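# Remove collar from hub shell, lay it recess-up

## Task

Pull the adjusting collar out of the hub shell and put it on the bench lying flat with its recessed face upward, then put the hub shell down as well. Anything already achieved earlier has to still be true when the scene ends, and nothing may finish off the table.

## Robot and tools

Robot: two six-joint arms, left_arm and right_arm, each ending in a two-finger parallel gripper. Calibrated base positions in the scene frame: left_arm (+0.026, +0.306, +0.028) m, right_arm (+0.017, -0.347, +0.013) m, each yawed only slightly. A camera stand sits behind the arms. Loose objects may occasionally get a small nudge from outside.

Frame: all hand positions, orientations and offset axes use the scene frame. Its origin is at table-top height halfway between the nominal bases; +x points out over the table, +z up, and left_arm is on the +y side (this need not match left/right in images). Rotational offsets turn the gripper about its own Hand target position. In the gripper's own frame the fingers point along +z and open and close along y. end_effector_position is the spot between the finger pads, roughly 1 cm short of the tips.

execute_actions(actions, cameras): actions is a list of actions run one after another. Each action is a table of up to 15 rows; each row is one 1/30 s control step, and if there are fewer than 15 rows the final row is repeated. A row is always 14 numbers between -1 and 1: left_arm dx, dy, dz, rx, ry, rz, opening, then right_arm in the same order. The six pose numbers are offsets, not poses: they are measured from that arm's Hand target as it stood when the action began, and every row counts from that same start, not from the row before. The next action or call starts from the new Hand target, so sending the same offset again moves further. Scale: 1.0 equals 0.6 m for dx, dy, dz and 180 degrees for the rotation vector rx, ry, rz. A translation longer than 1.0 in total may be shortened along its direction. The opening number is absolute: +1 fully open (0.094 m), -1 closed. Six zeros re-request the current Hand target. Always send each gripper the opening you want it to have; a 0 there means half open. cameras lists camera names to return: cam_high, cam_low, cam_left_wrist, cam_right_wrist, or ["all"]; an empty actions list returns all images by default.

move(target, speed, blend, opening_speed, grip_force, blocking, cameras): target is one 14-number row in the same layout and scale as above, or a list of up to 15 such rows visited in turn; every row is an offset from the Hand targets at the move's start, not from the previous row. speed is top path speed in m/s (0.002 to 2.9, default 0.25), one value or one per target; rotation is limited to twice that in rad/s. blend, in metres, rounds corners at intermediate targets (0 means stop at each). opening_speed sets how fast openings change, in units of the -1..1 scale per second, at least 0.2; use it to close gently. grip_force is the per-pad force cap in newtons, 10 to 50, one value or one per arm; it persists, and low values close slowly. blocking=false returns after about 0.5 s while the move runs on. The whole move is capped at 10 s. Paths do not avoid obstacles or the other arm; avoid routes passing close to an arm's own base. The result adds a move: line giving the ending (done, off_target, moving, held, fault) and any limits (paced = pose clipped, held = steps withheld).

wait(seconds 0 to 10) lets time pass holding the last commands. stop brakes a running move. zoom_image(camera, region [x0, y0, x1, y1] in pixels, at most 504 by 504) enlarges part of the newest image of that camera (images are 896x504). read_manual returns licence text only. finished_scene ends the scene for good.

Results: end_effector_position (m) and end_effector_quat_wxyz per arm; Hand target (the last commanded pose after clipping, the base for the next offsets); Tool commands; grip_measured (finger opening on the -1..1 scale, reads a little wide when empty and slightly narrow under a squeeze); grip_effort_nm (gripper motor effort, negative closing, not a pad force); joint positions, velocities and torques; motor temperatures. Action calls also list end effector positions at some steps. Grippers often settle a few cm short of the command, especially when loaded; re-sending, even all zeros, asks again, or send the missing distance as an offset. Orientation commands are clipped to within 40 degrees of the current orientation each step.

Gripping: squeeze rises quickly once the command goes below the opening at first contact; to release, command clearly wider than grip_measured.

Avoid: dropping parts or releasing them while moving; anything leaving the table; fast impacts or strong pushes against fixed or heavy things; any contact or press between the two arms, including one gripper closing on the other's fingers; strain on wrist camera cables; long stretched or stalled holding, which heats motors (MOTOR HOT near 75 C, the arm folds away at 90 C and goes limp at 100 C). Prefer smooth, moderate-speed moves.

Each tool is called after "Emit:" as name([rows], argument=value, ...), one row to a line, values as JSON.

## Session

Emit:
execute_actions(actions=[])

Scene clock: 0.00 s.
left_arm: end_effector_position=(+0.4303, +0.3444, +0.1294) grip_measured=+1.000 grip_effort_nm=n/a end_effector_quat_wxyz=(+0.585, -0.055, +0.807, +0.060) | right_arm: end_effector_position=(+0.4173, -0.3836, +0.1338) grip_measured=+1.000 grip_effort_nm=n/a end_effector_quat_wxyz=(+0.614, +0.089, +0.780, -0.077)
Joint positions: left_arm=[0.01 1.571 0.388 0.866 -0.128 -0.008 0.094] | right_arm=[0.039 1.538 0.364 0.931 0.25 0.049 0.094]
Joint velocities: within noise
Joint torques (N m): no reading
Motor temperatures (°C): left_arm=[26 23 25 23 26 24 25] | right_arm=[25 27 24 23 25 24 26]
Heat: left arm: 26 °C; right arm: 27 °C.
Hand target: left_arm +0.4318, +0.3445, +0.1333; +0.589, -0.055, +0.804, +0.060 | right_arm +0.4189, -0.3837, +0.1384; +0.619, +0.090, +0.777, -0.077
Tool commands: left_gripper/opening=+1.0 right_gripper/opening=+1.0

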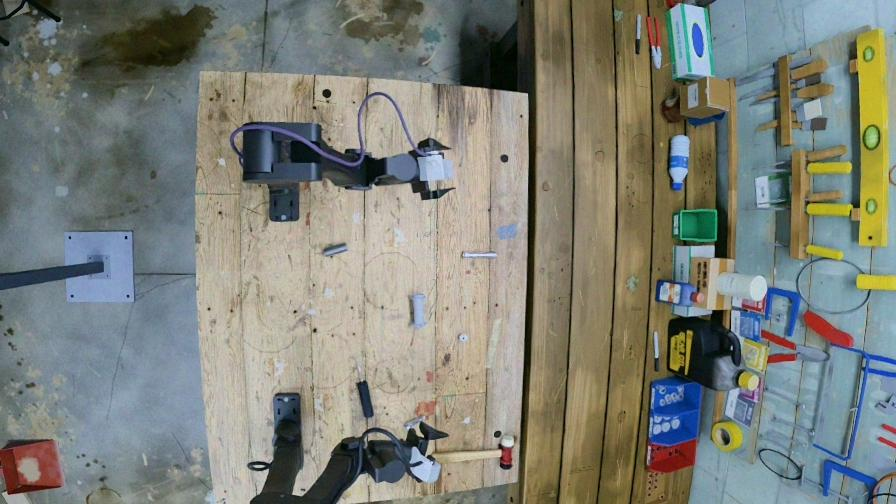

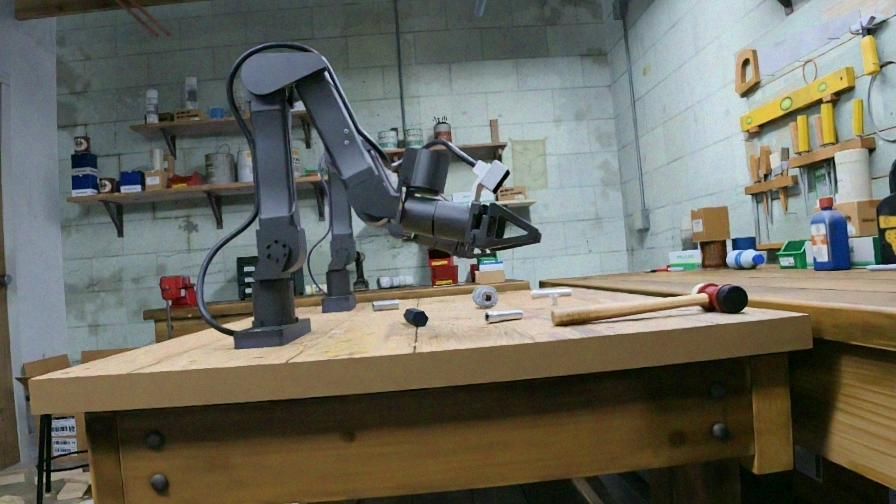

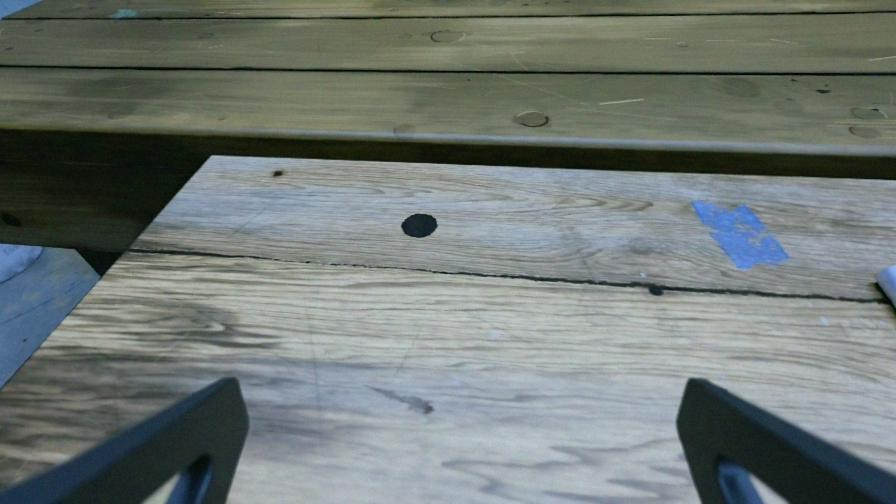

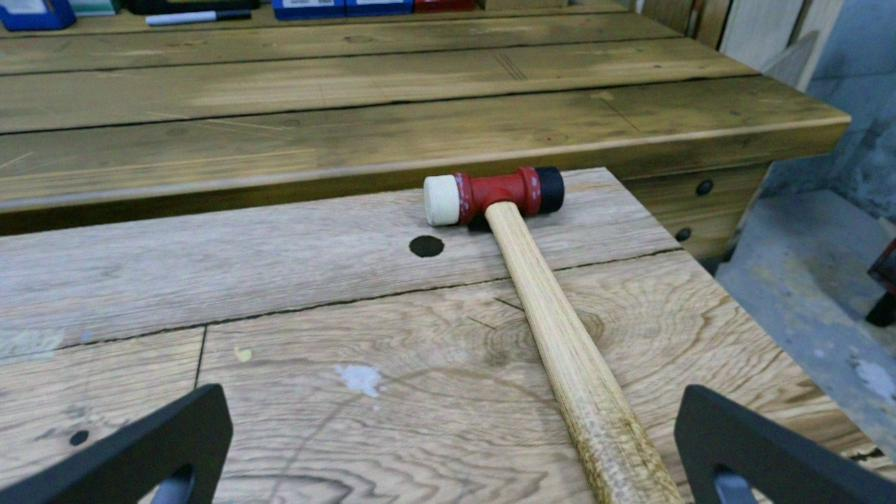

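Emit:
zoom_image(camera="cam_high", region=[390, 270, 490, 350])

Emit:
zoom_image(camera="cam_low", region=[360, 270, 600, 340])

Emit:
zoom_image(camera="cam_high", region=[300, 220, 520, 460])

Scaled by 5.040 from the camera's 896x504 image, which has a finer 1280x720 frame.

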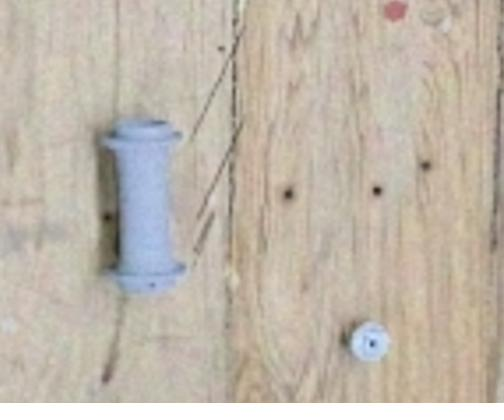

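Scaled by 2.100 from the camera's 896x504 image, which has a finer 1280x720 frame.

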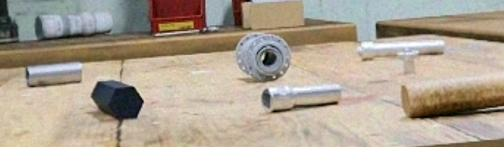

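Scaled by 2.100 from the camera's 896x504 image, which has a finer 1280x720 frame.

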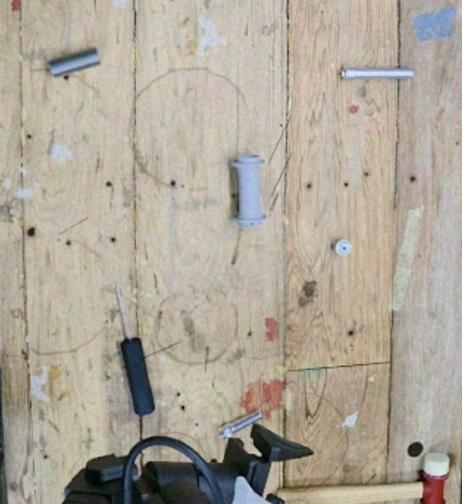

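Emit:
move(target=[-0.16,-0.333,0.02,0,0,-0.417,1,-0.14,0.323,0.02,0,0,0.44,1], cameras=["all"], speed=0.5)

Scene clock: 18.43 s.
left_arm: end_effector_position=(+0.3319, +0.1480, +0.1408) grip_measured=+1.000 grip_effort_nm=-0.01 end_effector_quat_wxyz=(+0.503, +0.438, +0.679, -0.306) | right_arm: end_effector_position=(+0.3318, -0.1942, +0.1449) grip_measured=+1.000 grip_effort_nm=0.02 end_effector_quat_wxyz=(+0.526, -0.415, +0.666, +0.329)
Joint positions: left_arm=[-0.046 1.454 0.461 0.377 1.012 0.566 0.094] | right_arm=[-0.003 1.468 0.471 0.479 -1.084 -0.464 0.094]
Joint torques (N m): left_arm=[-0.5 -3.95 8.43 1.3 0.51 0.12] | right_arm=[0.77 -3.77 8.75 1.66 -0.4 -0.1]
Heat: left arm: 27 °C; right arm: 28 °C.
Hand target: left_arm +0.3358, +0.1447, +0.1453; +0.503, +0.446, +0.671, -0.311 | right_arm +0.3349, -0.1899, +0.1504; +0.526, -0.426, +0.656, +0.335
Off the commanded pose: left_arm 0.007 m, 1 deg | right_arm 0.008 m, 2 deg.
move: done
camera_calibration:
cam_left_wrist: T_world_to_cam=[[-0.901545, -0.430054, -0.0476552, 0.371172], [-0.272472, 0.649825, -0.709568, 0.128746], [0.33612, -0.626722, -0.703024, 0.170485], [0, 0, 0, 1]] pos_world=[0.312404, 0.182808, 0.228897]
cam_right_wrist: T_world_to_cam=[[0.898705, -0.438554, -0.000318021, -0.381308], [-0.276735, -0.566536, -0.776179, 0.130825], [0.340216, 0.697644, -0.630512, 0.202937], [0, 0, 0, 1]] pos_world=[0.309845, -0.234685, 0.229376]

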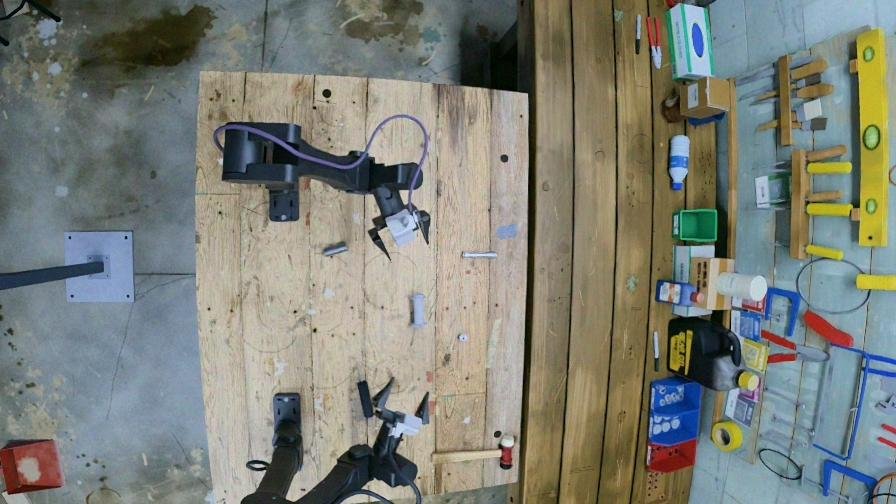

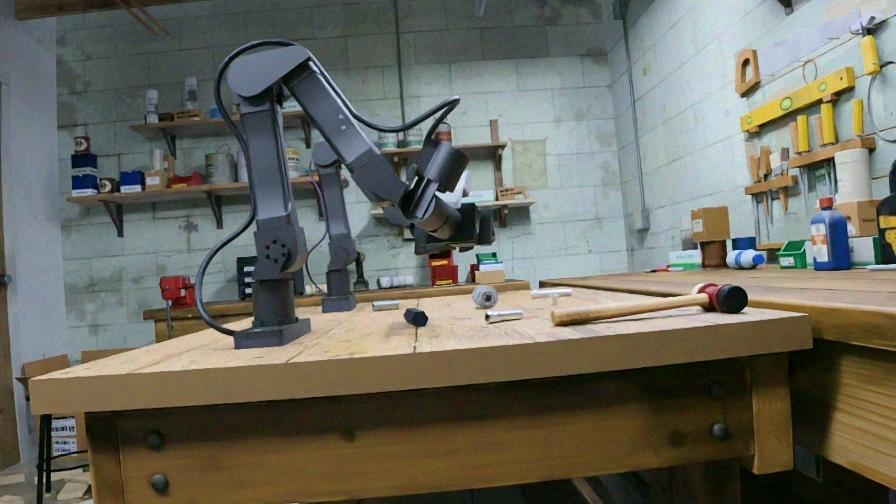

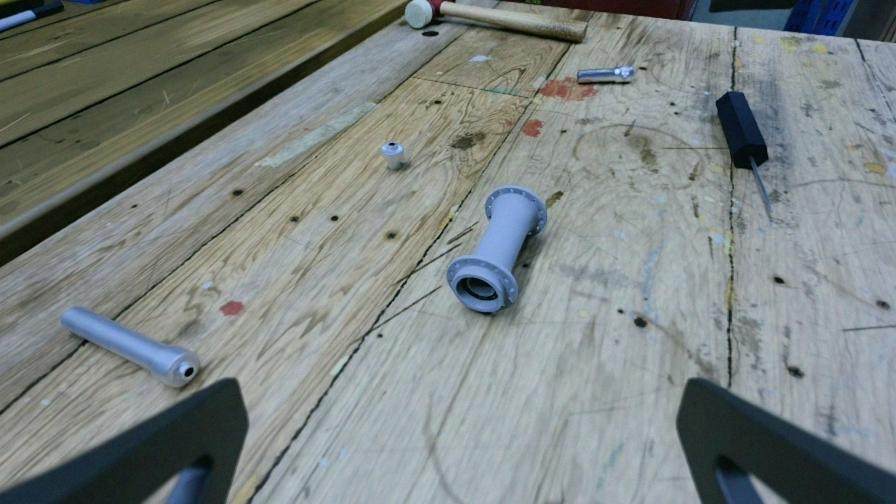

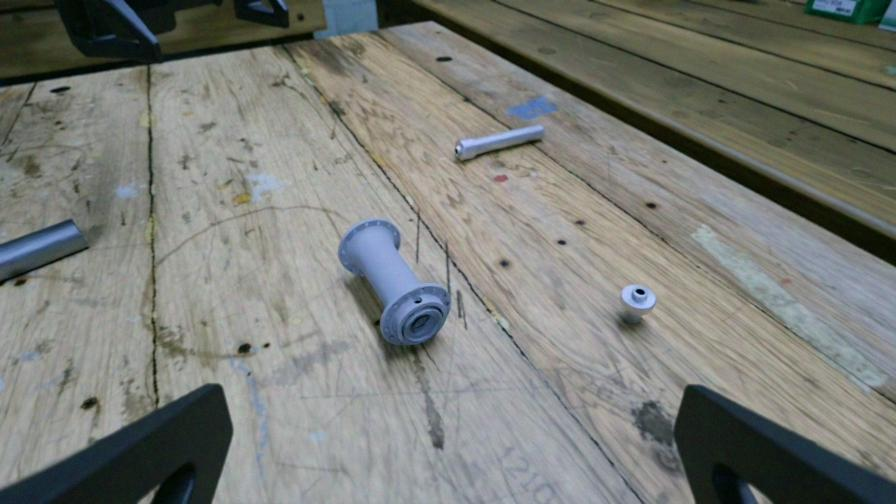

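Emit:
zoom_image(camera="cam_left_wrist", region=[420, 170, 570, 330])

Emit:
zoom_image(camera="cam_right_wrist", region=[320, 200, 470, 360])

Emit:
zoom_image(camera="cam_low", region=[460, 275, 510, 315])

Scaled by 3.150 from the camera's 896x504 image, which has a finer 1280x720 frame.

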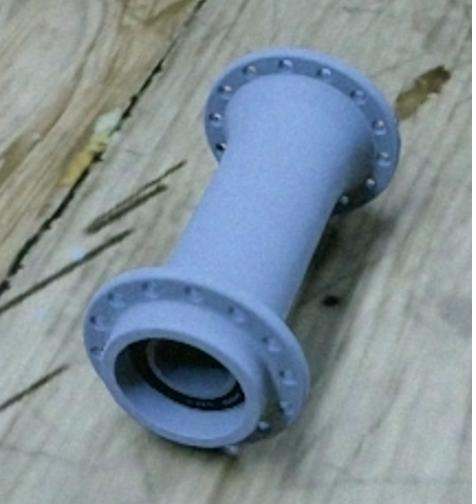

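Scaled by 3.150 from the camera's 896x504 image, which has a finer 1280x720 frame.

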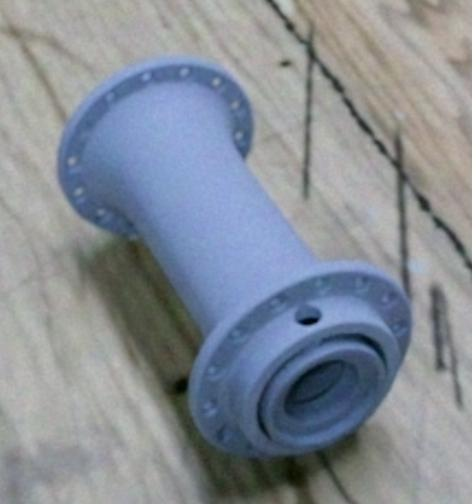

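Scaled by 10.080 from the camera's 896x504 image, which has a finer 1280x720 frame.

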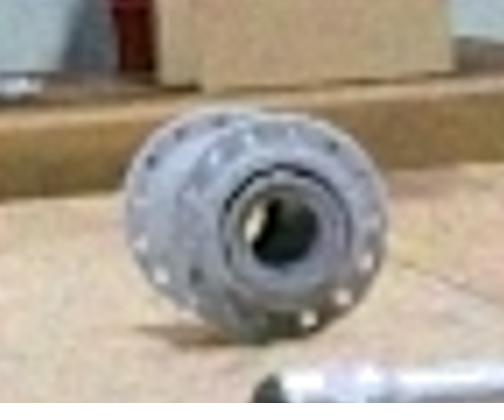

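Emit:
move(target=[0,0,0,0,0,0,1,0.035,0.09,-0.16,0,0,0,1], cameras=["cam_right_wrist"])

Emit:
zoom_image(camera="cam_right_wrist", region=[330, 180, 550, 400])

Scene clock: 42.07 s.
left_arm: end_effector_position=(+0.3318, +0.1481, +0.1406) grip_measured=+1.000 grip_effort_nm=-0.01 end_effector_quat_wxyz=(+0.503, +0.438, +0.680, -0.306) | right_arm: end_effector_position=(+0.3513, -0.1403, +0.0531) grip_measured=+1.000 grip_effort_nm=0.02 end_effector_quat_wxyz=(+0.516, -0.421, +0.666, +0.337)
Joint positions: left_arm=[-0.046 1.454 0.461 0.376 1.012 0.567 0.094] | right_arm=[0.198 2.029 0.475 1.144 -0.923 -0.319 0.094]
Joint torques (N m): left_arm=[-0.47 -3.96 8.44 1.32 0.51 0.12] | right_arm=[0.88 -5.31 4.93 2.37 -0.14 0.06]
Heat: left arm: 28 °C; right arm: 28 °C.
Hand target: left_arm +0.3358, +0.1447, +0.1453; +0.503, +0.446, +0.671, -0.311 | right_arm +0.3559, -0.1359, +0.0544; +0.526, -0.426, +0.656, +0.335
Off the commanded pose: left_arm 0.007 m, 1 deg | right_arm 0.006 m, 2 deg.
move: done
camera_calibration:
cam_right_wrist: T_world_to_cam=[[0.90827, -0.418183, -0.0129927, -0.374914], [-0.27595, -0.575427, -0.769893, 0.0936136], [0.31448, 0.702856, -0.63804, 0.111083], [0, 0, 0, 1]] pos_world=[0.331423, -0.18099, 0.138077]
Images, in order (width x height): cam_right_wrist 896x504.

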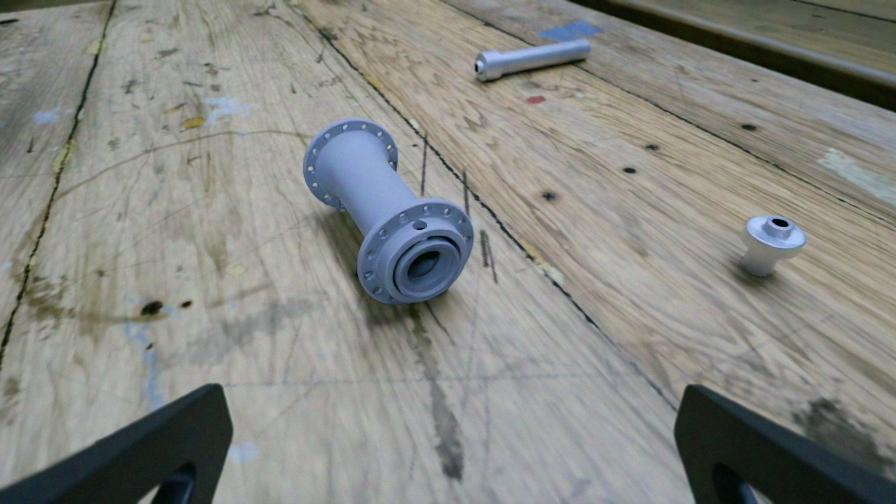

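Scaled by 2.291 from the camera's 896x504 image, which has a finer 1280x720 frame.

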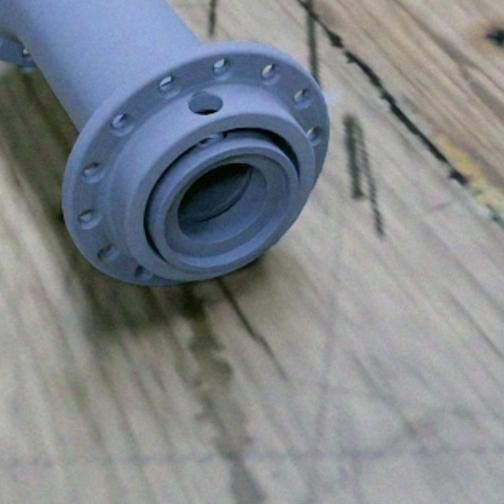

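Emit:
move([
  [0.08,0.3,0,0,0,0.2,1,0,0,0.14,0,0,0,1],
  [0.1,0.333,0,0,0,0.417,1,0.0335,0.1965,0.16,-0.4212,0.0934,0.1125,1],
], cameras=["all"], blend=[0.05,0], speed=0.4)

Scene clock: 88.90 s.
left_arm: end_effector_position=(+0.3970, +0.3444, +0.1425) grip_measured=+1.000 grip_effort_nm=-0.02 end_effector_quat_wxyz=(+0.583, -0.050, +0.809, +0.059) | right_arm: end_effector_position=(+0.3750, -0.0189, +0.1577) grip_measured=+1.000 grip_effort_nm=0.02 end_effector_quat_wxyz=(-0.079, +0.704, -0.706, +0.002)
Joint positions: left_arm=[0.022 1.35 0.295 0.735 -0.11 0.003 0.094] | right_arm=[0.76 2.377 2.504 -1.539 -0.003 -0.828 0.094]
Joint torques (N m): left_arm=[-0.51 -5.19 5.49 1.94 -0.18 -0.09] | right_arm=[0.09 -9.63 9.01 0.65 0.03 0.02]
Motor temperatures (°C): left_arm=[26 24 29 27 26 24 25] | right_arm=[25 28 26 28 25 24 26]
Heat: left arm: 29 °C; right arm: 28 °C.
Hand target: left_arm +0.3958, +0.3444, +0.1452; +0.589, -0.055, +0.804, +0.060 | right_arm +0.3759, -0.0181, +0.1504; +0.000, +0.707, -0.707, +0.000
Off the commanded pose: left_arm 0.003 m, 1 deg | right_arm 0.007 m, 9 deg.
joint sent to its limit (right arm) — joint 4 (wrist pitch), lower limit. The joint targets are off in orientation, not in position.
move: off_target (right_arm)
camera_calibration:
cam_left_wrist: T_world_to_cam=[[0.150261, -0.986811, -0.0602152, 0.290257], [-0.70687, -0.064653, -0.704382, 0.437827], [0.691199, 0.148405, -0.707262, -0.134461], [0, 0, 0, 1]] pos_world=[0.358812, 0.334691, 0.230776]
cam_right_wrist: T_world_to_cam=[[0.993474, -0.00723947, 0.113833, -0.388506], [-0.0447177, -0.942812, 0.330312, -0.016546], [0.104932, -0.333247, -0.936982, 0.191097], [0, 0, 0, 1]] pos_world=[0.365179, 0.04527, 0.228744]

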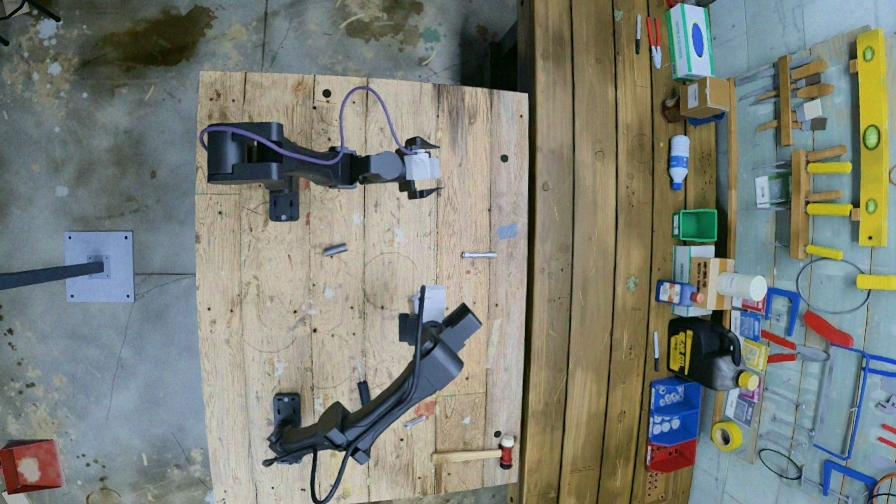

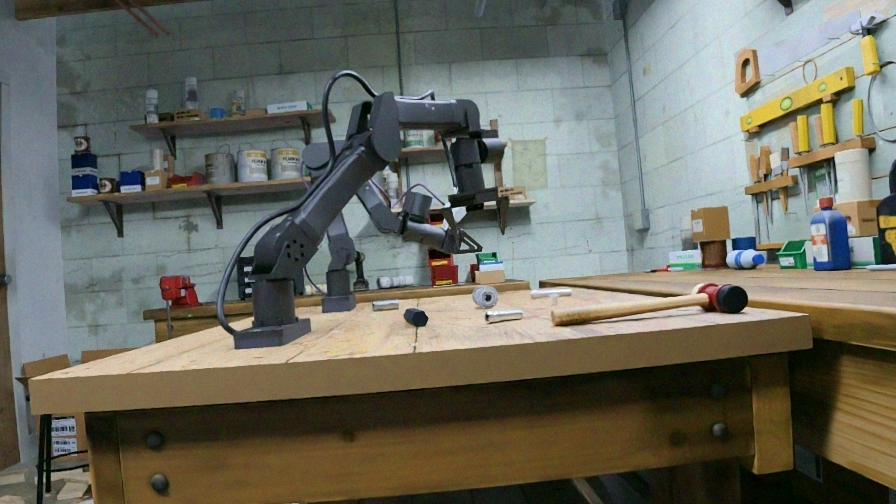

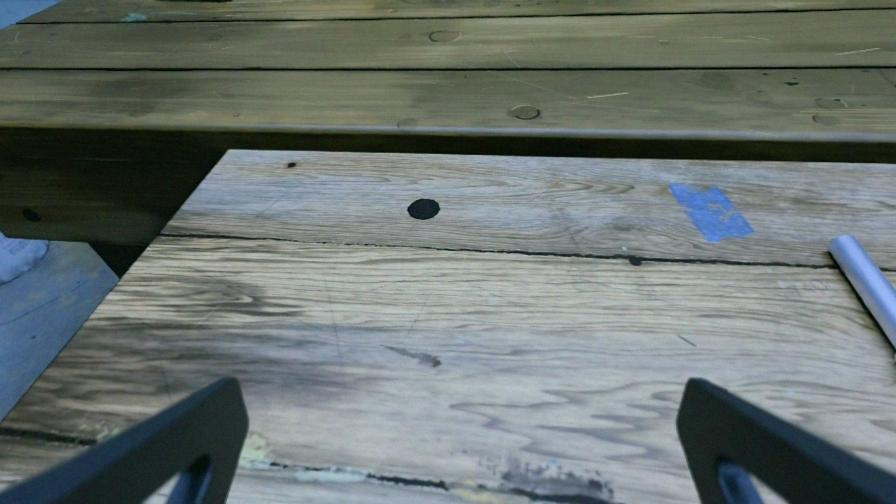

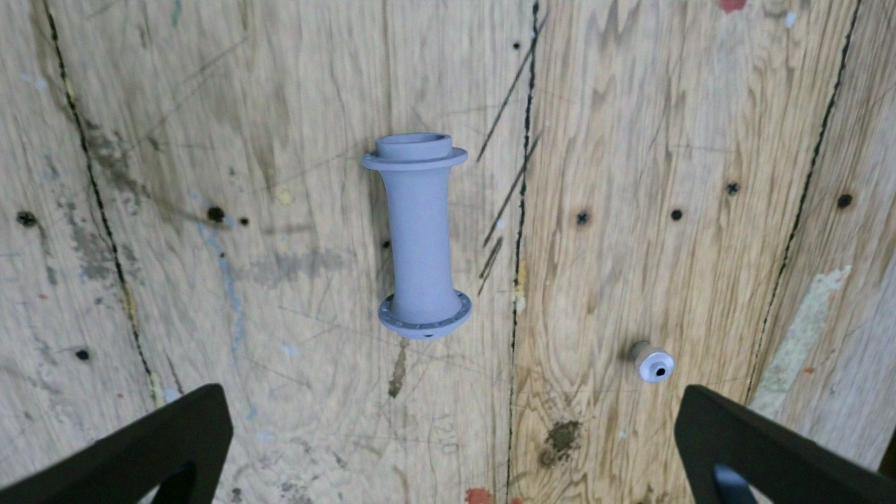

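Emit:
move(target=[0,0,0,0,0,0,1,-0.0015,-0.0065,-0.2,0,0,0.013,0.2], cameras=["cam_right_wrist","cam_low"])

Scene clock: 100.40 s.
left_arm: end_effector_position=(+0.3970, +0.3445, +0.1425) grip_measured=+1.000 grip_effort_nm=-0.01 end_effector_quat_wxyz=(+0.583, -0.050, +0.809, +0.059) | right_arm: end_effector_position=(+0.3718, -0.0223, +0.0423) grip_measured=+0.202 grip_effort_nm=-0.06 end_effector_quat_wxyz=(-0.003, +0.720, -0.694, +0.000)
Joint positions: left_arm=[0.022 1.35 0.295 0.735 -0.111 0.003 0.094] | right_arm=[0.76 2.473 2.222 -1.313 -0.001 -0.868 0.056]
Joint torques (N m): left_arm=[-0.51 -5.18 5.48 1.95 -0.18 -0.09] | right_arm=[-0.31 -10.89 6.52 0.75 0.03 -0.05]
Heat: left arm: 29 °C; right arm: 28 °C.
Hand target: left_arm +0.3958, +0.3444, +0.1452; +0.589, -0.055, +0.804, +0.060 | right_arm +0.3751, -0.0220, +0.0303; +0.001, +0.721, -0.693, +0.000
Off the commanded pose: left_arm 0.003 m, 1 deg | right_arm 0.012 m, 0 deg.
move: off_target (right_arm)
camera_calibration:
cam_right_wrist: T_world_to_cam=[[0.999272, 0.0380062, 0.00342317, -0.368723], [0.0328578, -0.902572, 0.429284, -0.0139696], [0.0194051, -0.428859, -0.903163, 0.110406], [0, 0, 0, 1]] pos_world=[0.366771, 0.048754, 0.106974]
Images, in order (width x height): cam_low 896x504, cam_right_wrist 896x504.

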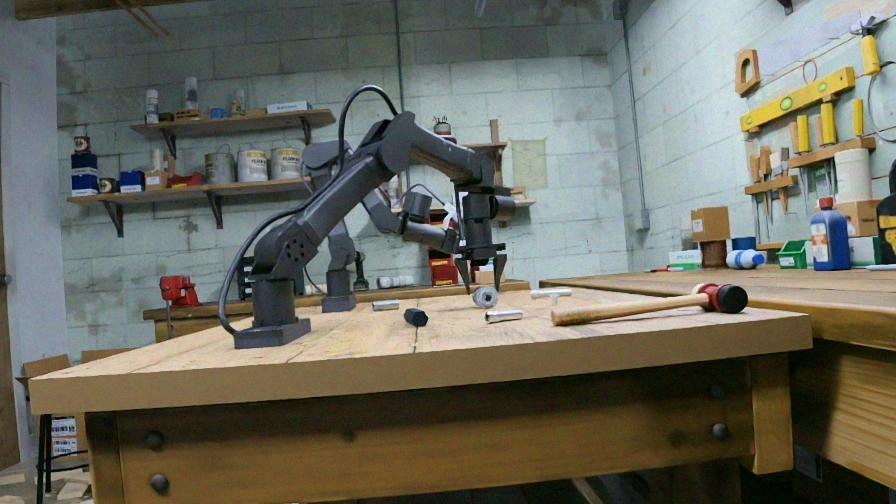

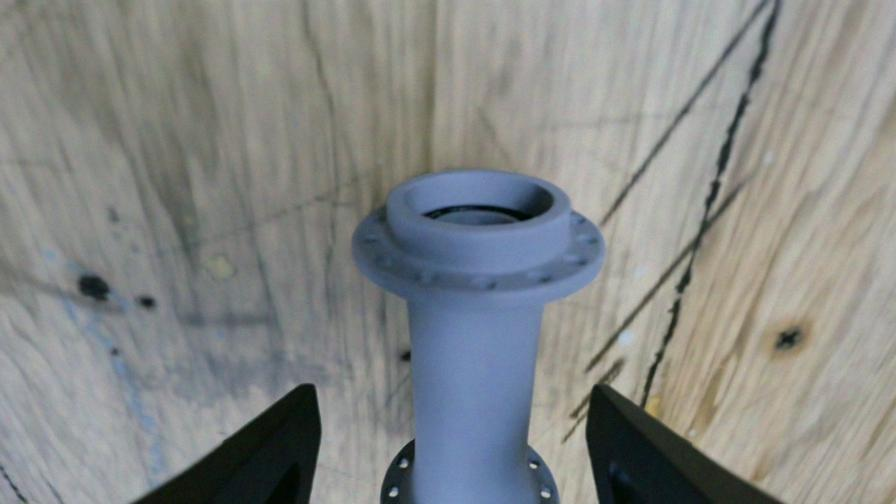

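Emit:
move([
  [0,0,0,0,0,0,1,0.004,0,-0.026,0,0,0,0.2],
  [0,0,0,0,0,0,1,0.004,0,-0.026,0,0,0,-0.7],
], cameras=["cam_right_wrist","cam_low"], opening_speed=0.8, speed=0.1)

Scene clock: 107.07 s.
left_arm: end_effector_position=(+0.3970, +0.3445, +0.1425) grip_measured=+1.000 grip_effort_nm=-0.01 end_effector_quat_wxyz=(+0.583, -0.050, +0.809, +0.059) | right_arm: end_effector_position=(+0.3776, -0.0171, +0.0378) grip_measured=-0.485 grip_effort_nm=-1.00 end_effector_quat_wxyz=(-0.019, +0.721, -0.693, +0.001)
Joint positions: left_arm=[0.022 1.35 0.295 0.735 -0.111 0.003 0.094] | right_arm=[0.76 2.473 2.204 -1.264 -0.001 -0.871 0.024]
Joint torques (N m): left_arm=[-0.51 -5.2 5.46 1.94 -0.18 -0.09] | right_arm=[-0.59 -10.02 5.15 0.82 0.02 -0.07]
Heat: left arm: 29 °C; right arm: 29 °C.
Hand target: left_arm +0.3958, +0.3444, +0.1452; +0.589, -0.055, +0.804, +0.060 | right_arm +0.3775, -0.0220, +0.0147; +0.001, +0.721, -0.693, +0.000
Off the commanded pose: left_arm 0.003 m, 1 deg | right_arm 0.024 m, 2 deg.
move: off_target (right_arm); target 2's new opening was sent with right_arm's hand 0.024 m and 2 deg from that target
camera_calibration:
cam_right_wrist: T_world_to_cam=[[0.998759, 0.0414384, 0.0276173, -0.375375], [0.0264367, -0.911192, 0.411133, -0.00460468], [0.0422013, -0.409893, -0.911157, 0.100537], [0, 0, 0, 1]] pos_world=[0.370789, 0.0525685, 0.103865]
Images, in order (width x height): cam_low 896x504, cam_right_wrist 896x504.

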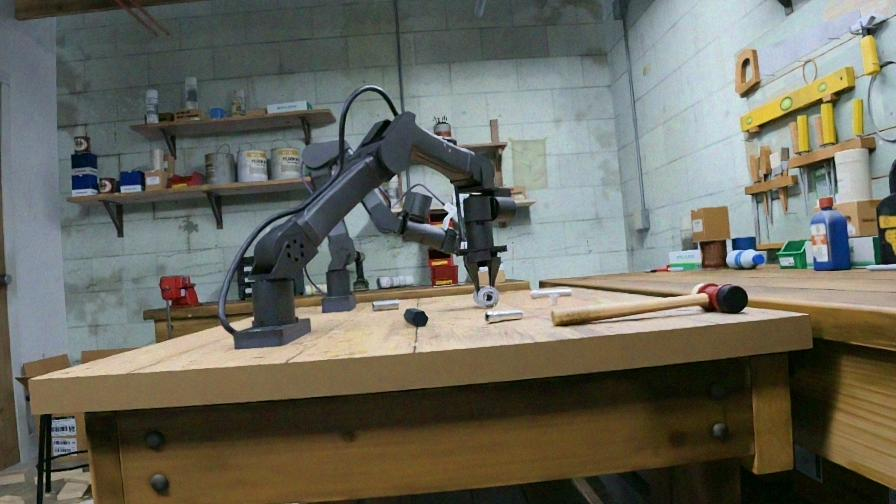

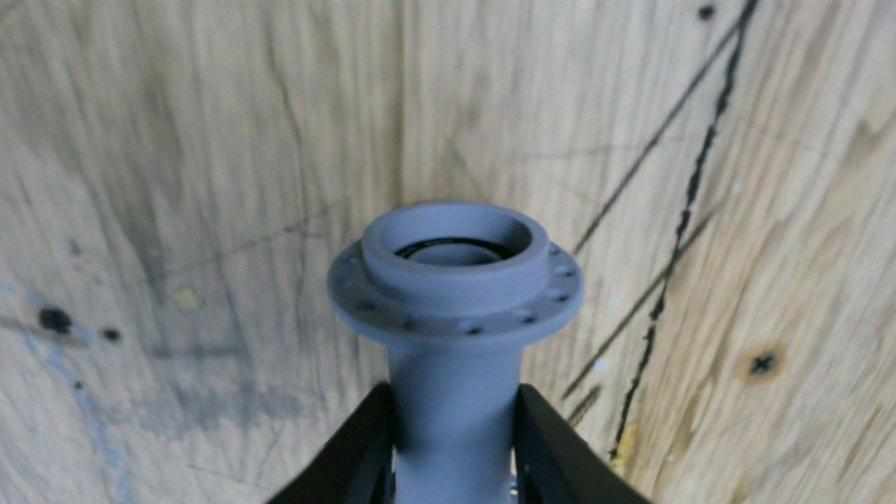

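Emit:
zoom_image(camera="cam_low", region=[440, 240, 540, 320])

Scaled by 5.040 from the camera's 896x504 image, which has a finer 1280x720 frame.

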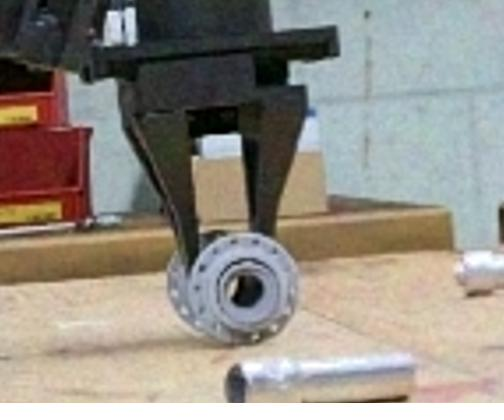

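Emit:
move([
  [0,0,0,0,0,0,1,0,0,0,0,0,0,0.1],
  [0,0,0,0,0,0,1,0,0.0,-0.008,0,0,0,0.1],
], cameras=["cam_right_wrist","cam_low"], speed=0.1)

Emit:
zoom_image(camera="cam_low", region=[440, 240, 540, 320])

Scene clock: 116.87 s.
left_arm: end_effector_position=(+0.3970, +0.3445, +0.1425) grip_measured=+1.000 grip_effort_nm=-0.01 end_effector_quat_wxyz=(+0.583, -0.050, +0.809, +0.059) | right_arm: end_effector_position=(+0.3780, -0.0167, +0.0344) grip_measured=+0.099 grip_effort_nm=0.11 end_effector_quat_wxyz=(-0.020, +0.721, -0.692, +0.001)
Joint positions: left_arm=[0.022 1.35 0.295 0.735 -0.111 0.003 0.094] | right_arm=[0.76 2.473 2.19 -1.248 -0.001 -0.872 0.052]
Joint torques (N m): left_arm=[-0.51 -5.19 5.46 1.94 -0.18 -0.09] | right_arm=[-0.62 -9.91 5.01 0.83 0.03 -0.05]
Heat: left arm: 30 °C; right arm: 29 °C.
Hand target: left_arm +0.3958, +0.3444, +0.1452; +0.589, -0.055, +0.804, +0.060 | right_arm +0.3775, -0.0220, +0.0099; +0.001, +0.721, -0.693, +0.000
Off the commanded pose: left_arm 0.003 m, 1 deg | right_arm 0.025 m, 2 deg.
move: off_target (right_arm)
camera_calibration:
cam_right_wrist: T_world_to_cam=[[0.998684, 0.04184, 0.0296754, -0.375698], [0.026034, -0.911904, 0.409576, -0.00263483], [0.0441978, -0.408264, -0.911793, 0.0968814], [0, 0, 0, 1]] pos_world=[0.37099, 0.0528697, 0.100564]
Images, in order (width x height): cam_low 896x504, cam_right_wrist 896x504.

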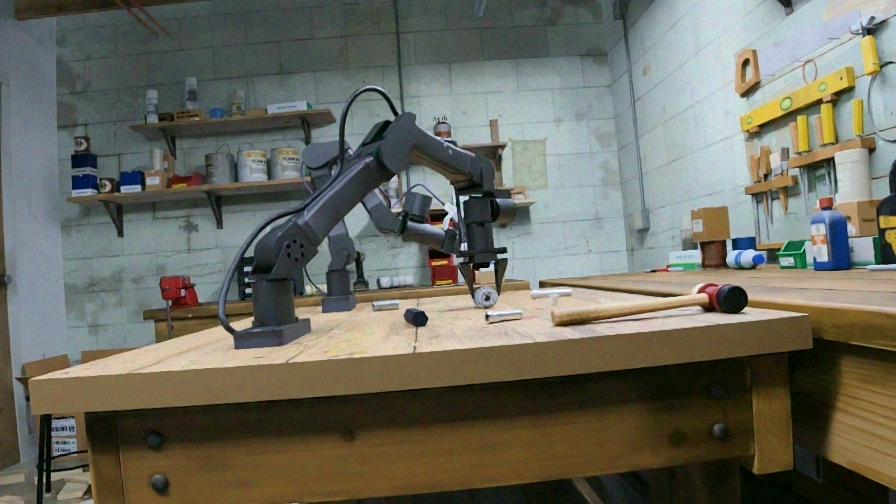

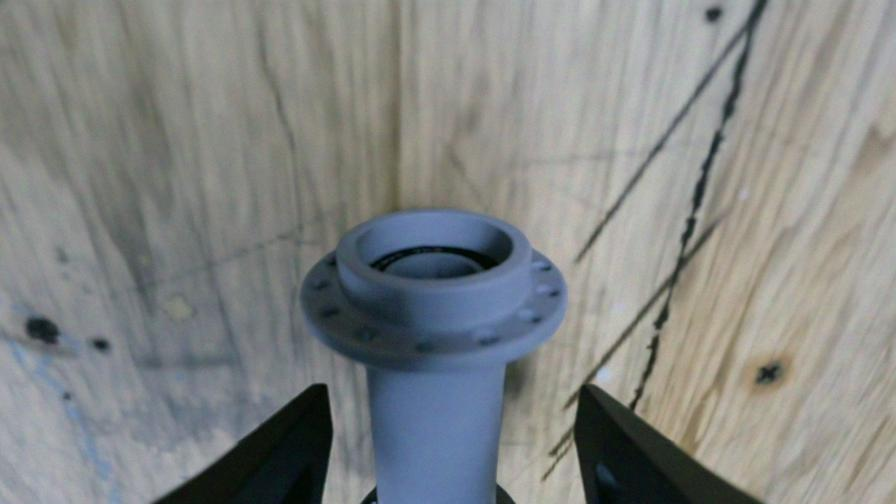

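Scaled by 5.040 from the camera's 896x504 image, which has a finer 1280x720 frame.

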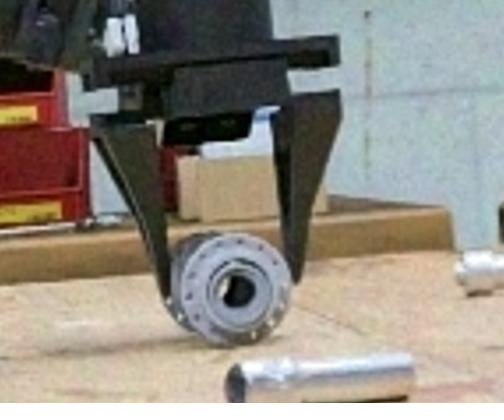

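Emit:
move([
  [0,0,0,0,0,0,1,0,-0.012,-0.014,0,0,0,0.1],
], speed=0.1)

Scene clock: 124.07 s.
left_arm: end_effector_position=(+0.3970, +0.3445, +0.1425) grip_measured=+1.000 grip_effort_nm=-0.02 end_effector_quat_wxyz=(+0.583, -0.050, +0.809, +0.059) | right_arm: end_effector_position=(+0.3768, -0.0243, +0.0173) grip_measured=+0.099 grip_effort_nm=0.10 end_effector_quat_wxyz=(-0.011, +0.721, -0.693, +0.000)
Joint positions: left_arm=[0.022 1.35 0.295 0.735 -0.111 0.003 0.094] | right_arm=[0.75 2.473 2.123 -1.198 -0.001 -0.882 0.052]
Joint torques (N m): left_arm=[-0.51 -5.19 5.46 1.95 -0.18 -0.09] | right_arm=[-0.68 -11.06 5.09 0.81 0.02 -0.04]
Heat: left arm: 30 °C; right arm: 29 °C.
Hand target: left_arm +0.3958, +0.3444, +0.1452; +0.589, -0.055, +0.804, +0.060 | right_arm +0.3775, -0.0291, +0.0015; +0.000, +0.721, -0.693, +0.000
Off the commanded pose: left_arm 0.003 m, 1 deg | right_arm 0.017 m, 1 deg.
move: off_target (right_arm)

Emit:
move(target=[0,0,0,0,0,0,1,0,0,0,0,0,0,-0.65], cameras=["cam_right_wrist"], opening_speed=0.8, speed=0.1)

Scene clock: 128.27 s.
left_arm: end_effector_position=(+0.3970, +0.3445, +0.1425) grip_measured=+1.000 grip_effort_nm=-0.01 end_effector_quat_wxyz=(+0.583, -0.050, +0.809, +0.059) | right_arm: end_effector_position=(+0.3770, -0.0242, +0.0173) grip_measured=-0.467 grip_effort_nm=-1.01 end_effector_quat_wxyz=(-0.011, +0.722, -0.692, +0.001)
Joint positions: left_arm=[0.022 1.35 0.295 0.735 -0.111 0.003 0.094] | right_arm=[0.75 2.473 2.123 -1.198 0 -0.883 0.025]
Joint torques (N m): left_arm=[-0.53 -5.19 5.46 1.95 -0.18 -0.08] | right_arm=[-0.73 -11.08 5.12 0.79 0.03 -0.05]
Heat: left arm: 31 °C; right arm: 30 °C.
Hand target: left_arm +0.3958, +0.3444, +0.1452; +0.589, -0.055, +0.804, +0.060 | right_arm +0.3776, -0.0291, +0.0015; +0.000, +0.721, -0.693, +0.000
Off the commanded pose: left_arm 0.003 m, 1 deg | right_arm 0.017 m, 1 deg.
move: off_target (right_arm)
camera_calibration:
cam_right_wrist: T_world_to_cam=[[0.998925, 0.0432528, 0.0166781, -0.373756], [0.0322446, -0.906782, 0.420366, -0.00485079], [0.0333054, -0.419376, -0.907202, 0.0820058], [0, 0, 0, 1]] pos_world=[0.370779, 0.0461586, 0.0826684]
Images, in order (width x height): cam_right_wrist 896x504.

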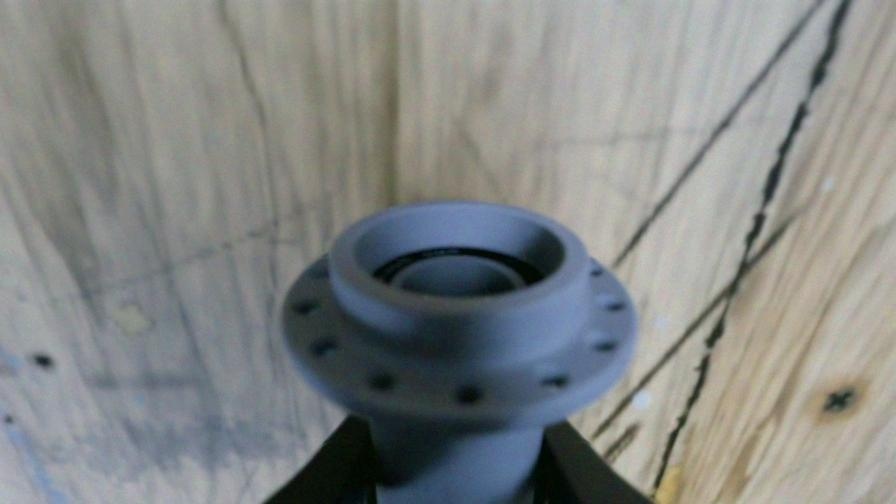

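Emit:
move([
  [0,0,0,0,0,0,1,0,0.004,0.04,0,0,0,-0.65],
  [0,0,0,0,0,0,1,0,0.008,0.064,0.13,0,0,-0.65],
], cameras=["cam_low","cam_right_wrist"], speed=0.15, blend=0.01)

Emit:
zoom_image(camera="cam_low", region=[400, 220, 560, 320])

Scene clock: 142.70 s.
left_arm: end_effector_position=(+0.3970, +0.3445, +0.1425) grip_measured=+1.000 grip_effort_nm=-0.02 end_effector_quat_wxyz=(+0.583, -0.050, +0.809, +0.059) | right_arm: end_effector_position=(+0.3749, -0.0292, +0.0286) grip_measured=-0.467 grip_effort_nm=-1.01 end_effector_quat_wxyz=(-0.119, +0.704, -0.687, -0.132)
Joint positions: left_arm=[0.022 1.35 0.295 0.735 -0.111 0.003 0.094] | right_arm=[0.633 2.255 1.734 -0.858 -0.303 -0.954 0.025]
Joint torques (N m): left_arm=[-0.5 -5.19 5.46 1.94 -0.18 -0.09] | right_arm=[-0.39 -14.15 4.52 1.37 -0.38 -0.1]
Heat: left arm: 31 °C; right arm: 31 °C.
Hand target: left_arm +0.3958, +0.3444, +0.1452; +0.589, -0.055, +0.804, +0.060 | right_arm +0.3774, -0.0242, +0.0399; -0.146, +0.707, -0.678, -0.140
Off the commanded pose: left_arm 0.003 m, 1 deg | right_arm 0.013 m, 3 deg.
move: off_target (right_arm)
camera_calibration:
cam_right_wrist: T_world_to_cam=[[0.99947, 0.0293122, -0.0141475, -0.371294], [0.030487, -0.995332, 0.0915633, -0.00654759], [-0.0113975, -0.0919461, -0.995699, 0.119134], [0, 0, 0, 1]] pos_world=[0.372654, 0.0153204, 0.113969]
Images, in order (width x height): cam_low 896x504, cam_right_wrist 896x504.

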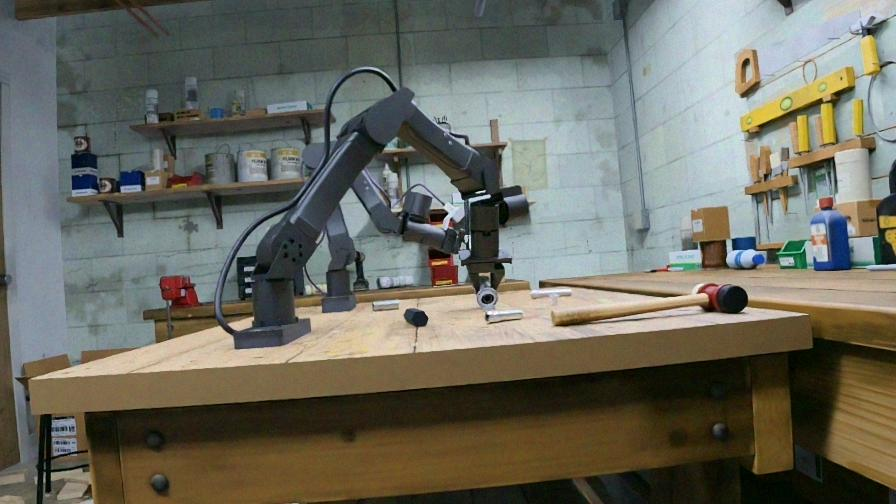

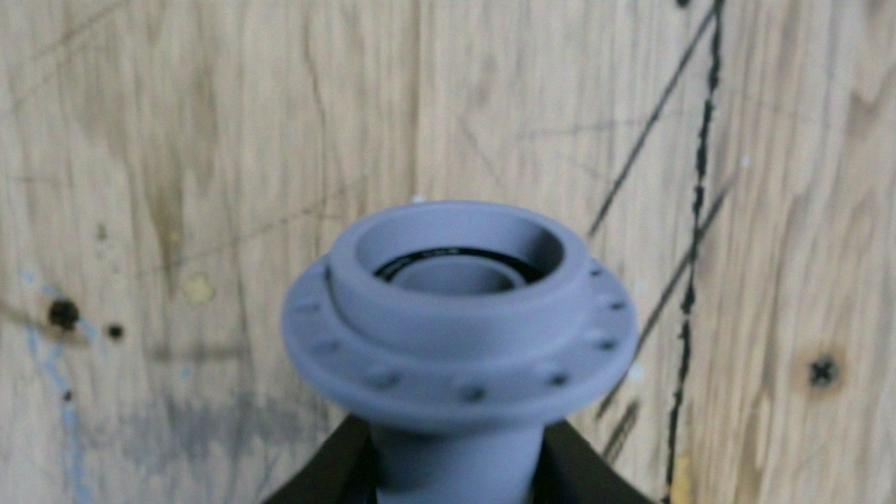

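Scaled by 3.150 from the camera's 896x504 image, which has a finer 1280x720 frame.

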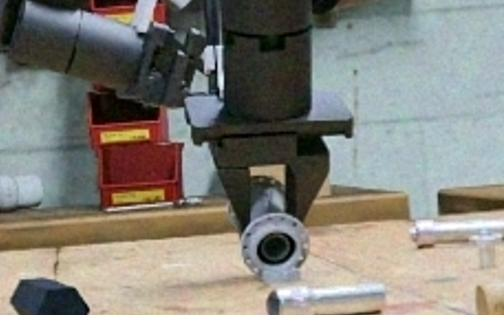

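Emit:
move([
  [0,0,0,0,0,0,1,0,0.006,0.018,0.08,0,0,-0.65],
  [0,0,0,0,0,0,1,0,0.008,0.03,0.3,0,0,-0.65],
], cameras=["cam_low","cam_right_wrist"], speed=0.2, blend=0.005)

Emit:
zoom_image(camera="cam_low", region=[400, 220, 560, 320])

Scene clock: 151.87 s.
left_arm: end_effector_position=(+0.3970, +0.3445, +0.1425) grip_measured=+1.000 grip_effort_nm=-0.01 end_effector_quat_wxyz=(+0.583, -0.050, +0.809, +0.059) | right_arm: end_effector_position=(+0.3824, -0.0167, +0.0674) grip_measured=-0.468 grip_effort_nm=-1.01 end_effector_quat_wxyz=(-0.455, +0.566, -0.544, -0.421)
Joint positions: left_arm=[0.022 1.35 0.295 0.735 -0.111 0.003 0.094] | right_arm=[0.423 2.211 1.062 0.621 -1.091 -0.535 0.025]
Joint torques (N m): left_arm=[-0.51 -5.19 5.46 1.94 -0.17 -0.09] | right_arm=[-0.53 -8.24 4.3 2.19 -0.49 0.07]
Motor temperatures (°C): left_arm=[26 24 27 32 26 24 25] | right_arm=[25 32 26 26 25 24 27]
Heat: left arm: 32 °C; right arm: 32 °C.
Hand target: left_arm +0.3958, +0.3444, +0.1452; +0.589, -0.055, +0.804, +0.060 | right_arm +0.3774, -0.0194, +0.0580; -0.451, +0.563, -0.541, -0.433
Off the commanded pose: left_arm 0.003 m, 1 deg | right_arm 0.011 m, 2 deg.
move: off_target (right_arm)
camera_calibration:
cam_right_wrist: T_world_to_cam=[[0.998319, -0.00466794, 0.0577749, -0.383699], [0.0418373, -0.631833, -0.773975, 0.062103], [0.0401169, 0.775091, -0.630575, 0.129086], [0, 0, 0, 1]] pos_world=[0.375277, -0.062606, 0.151633]
Images, in order (width x height): cam_low 896x504, cam_right_wrist 896x504.

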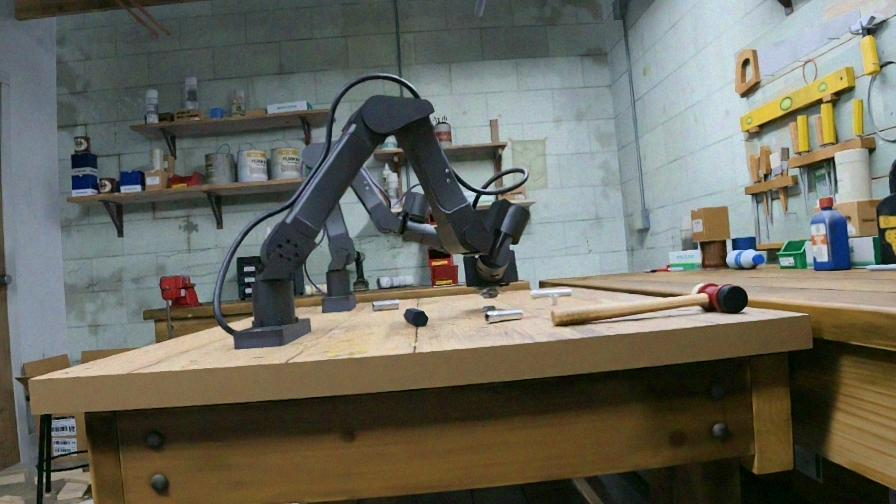

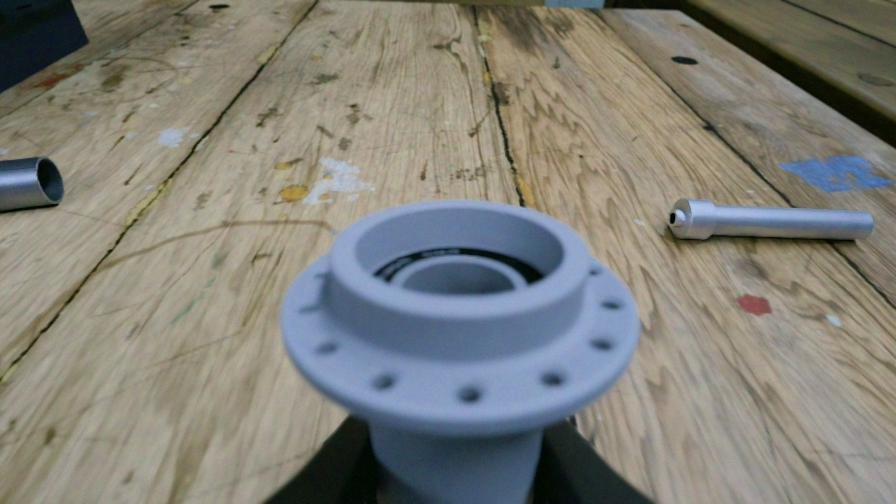

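Scaled by 3.150 from the camera's 896x504 image, which has a finer 1280x720 frame.

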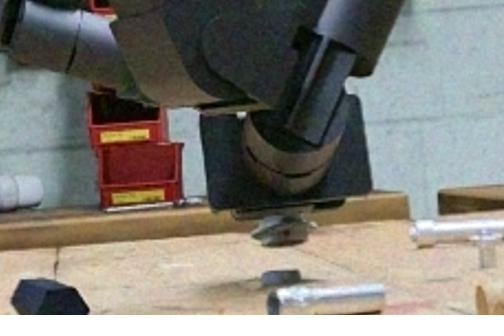

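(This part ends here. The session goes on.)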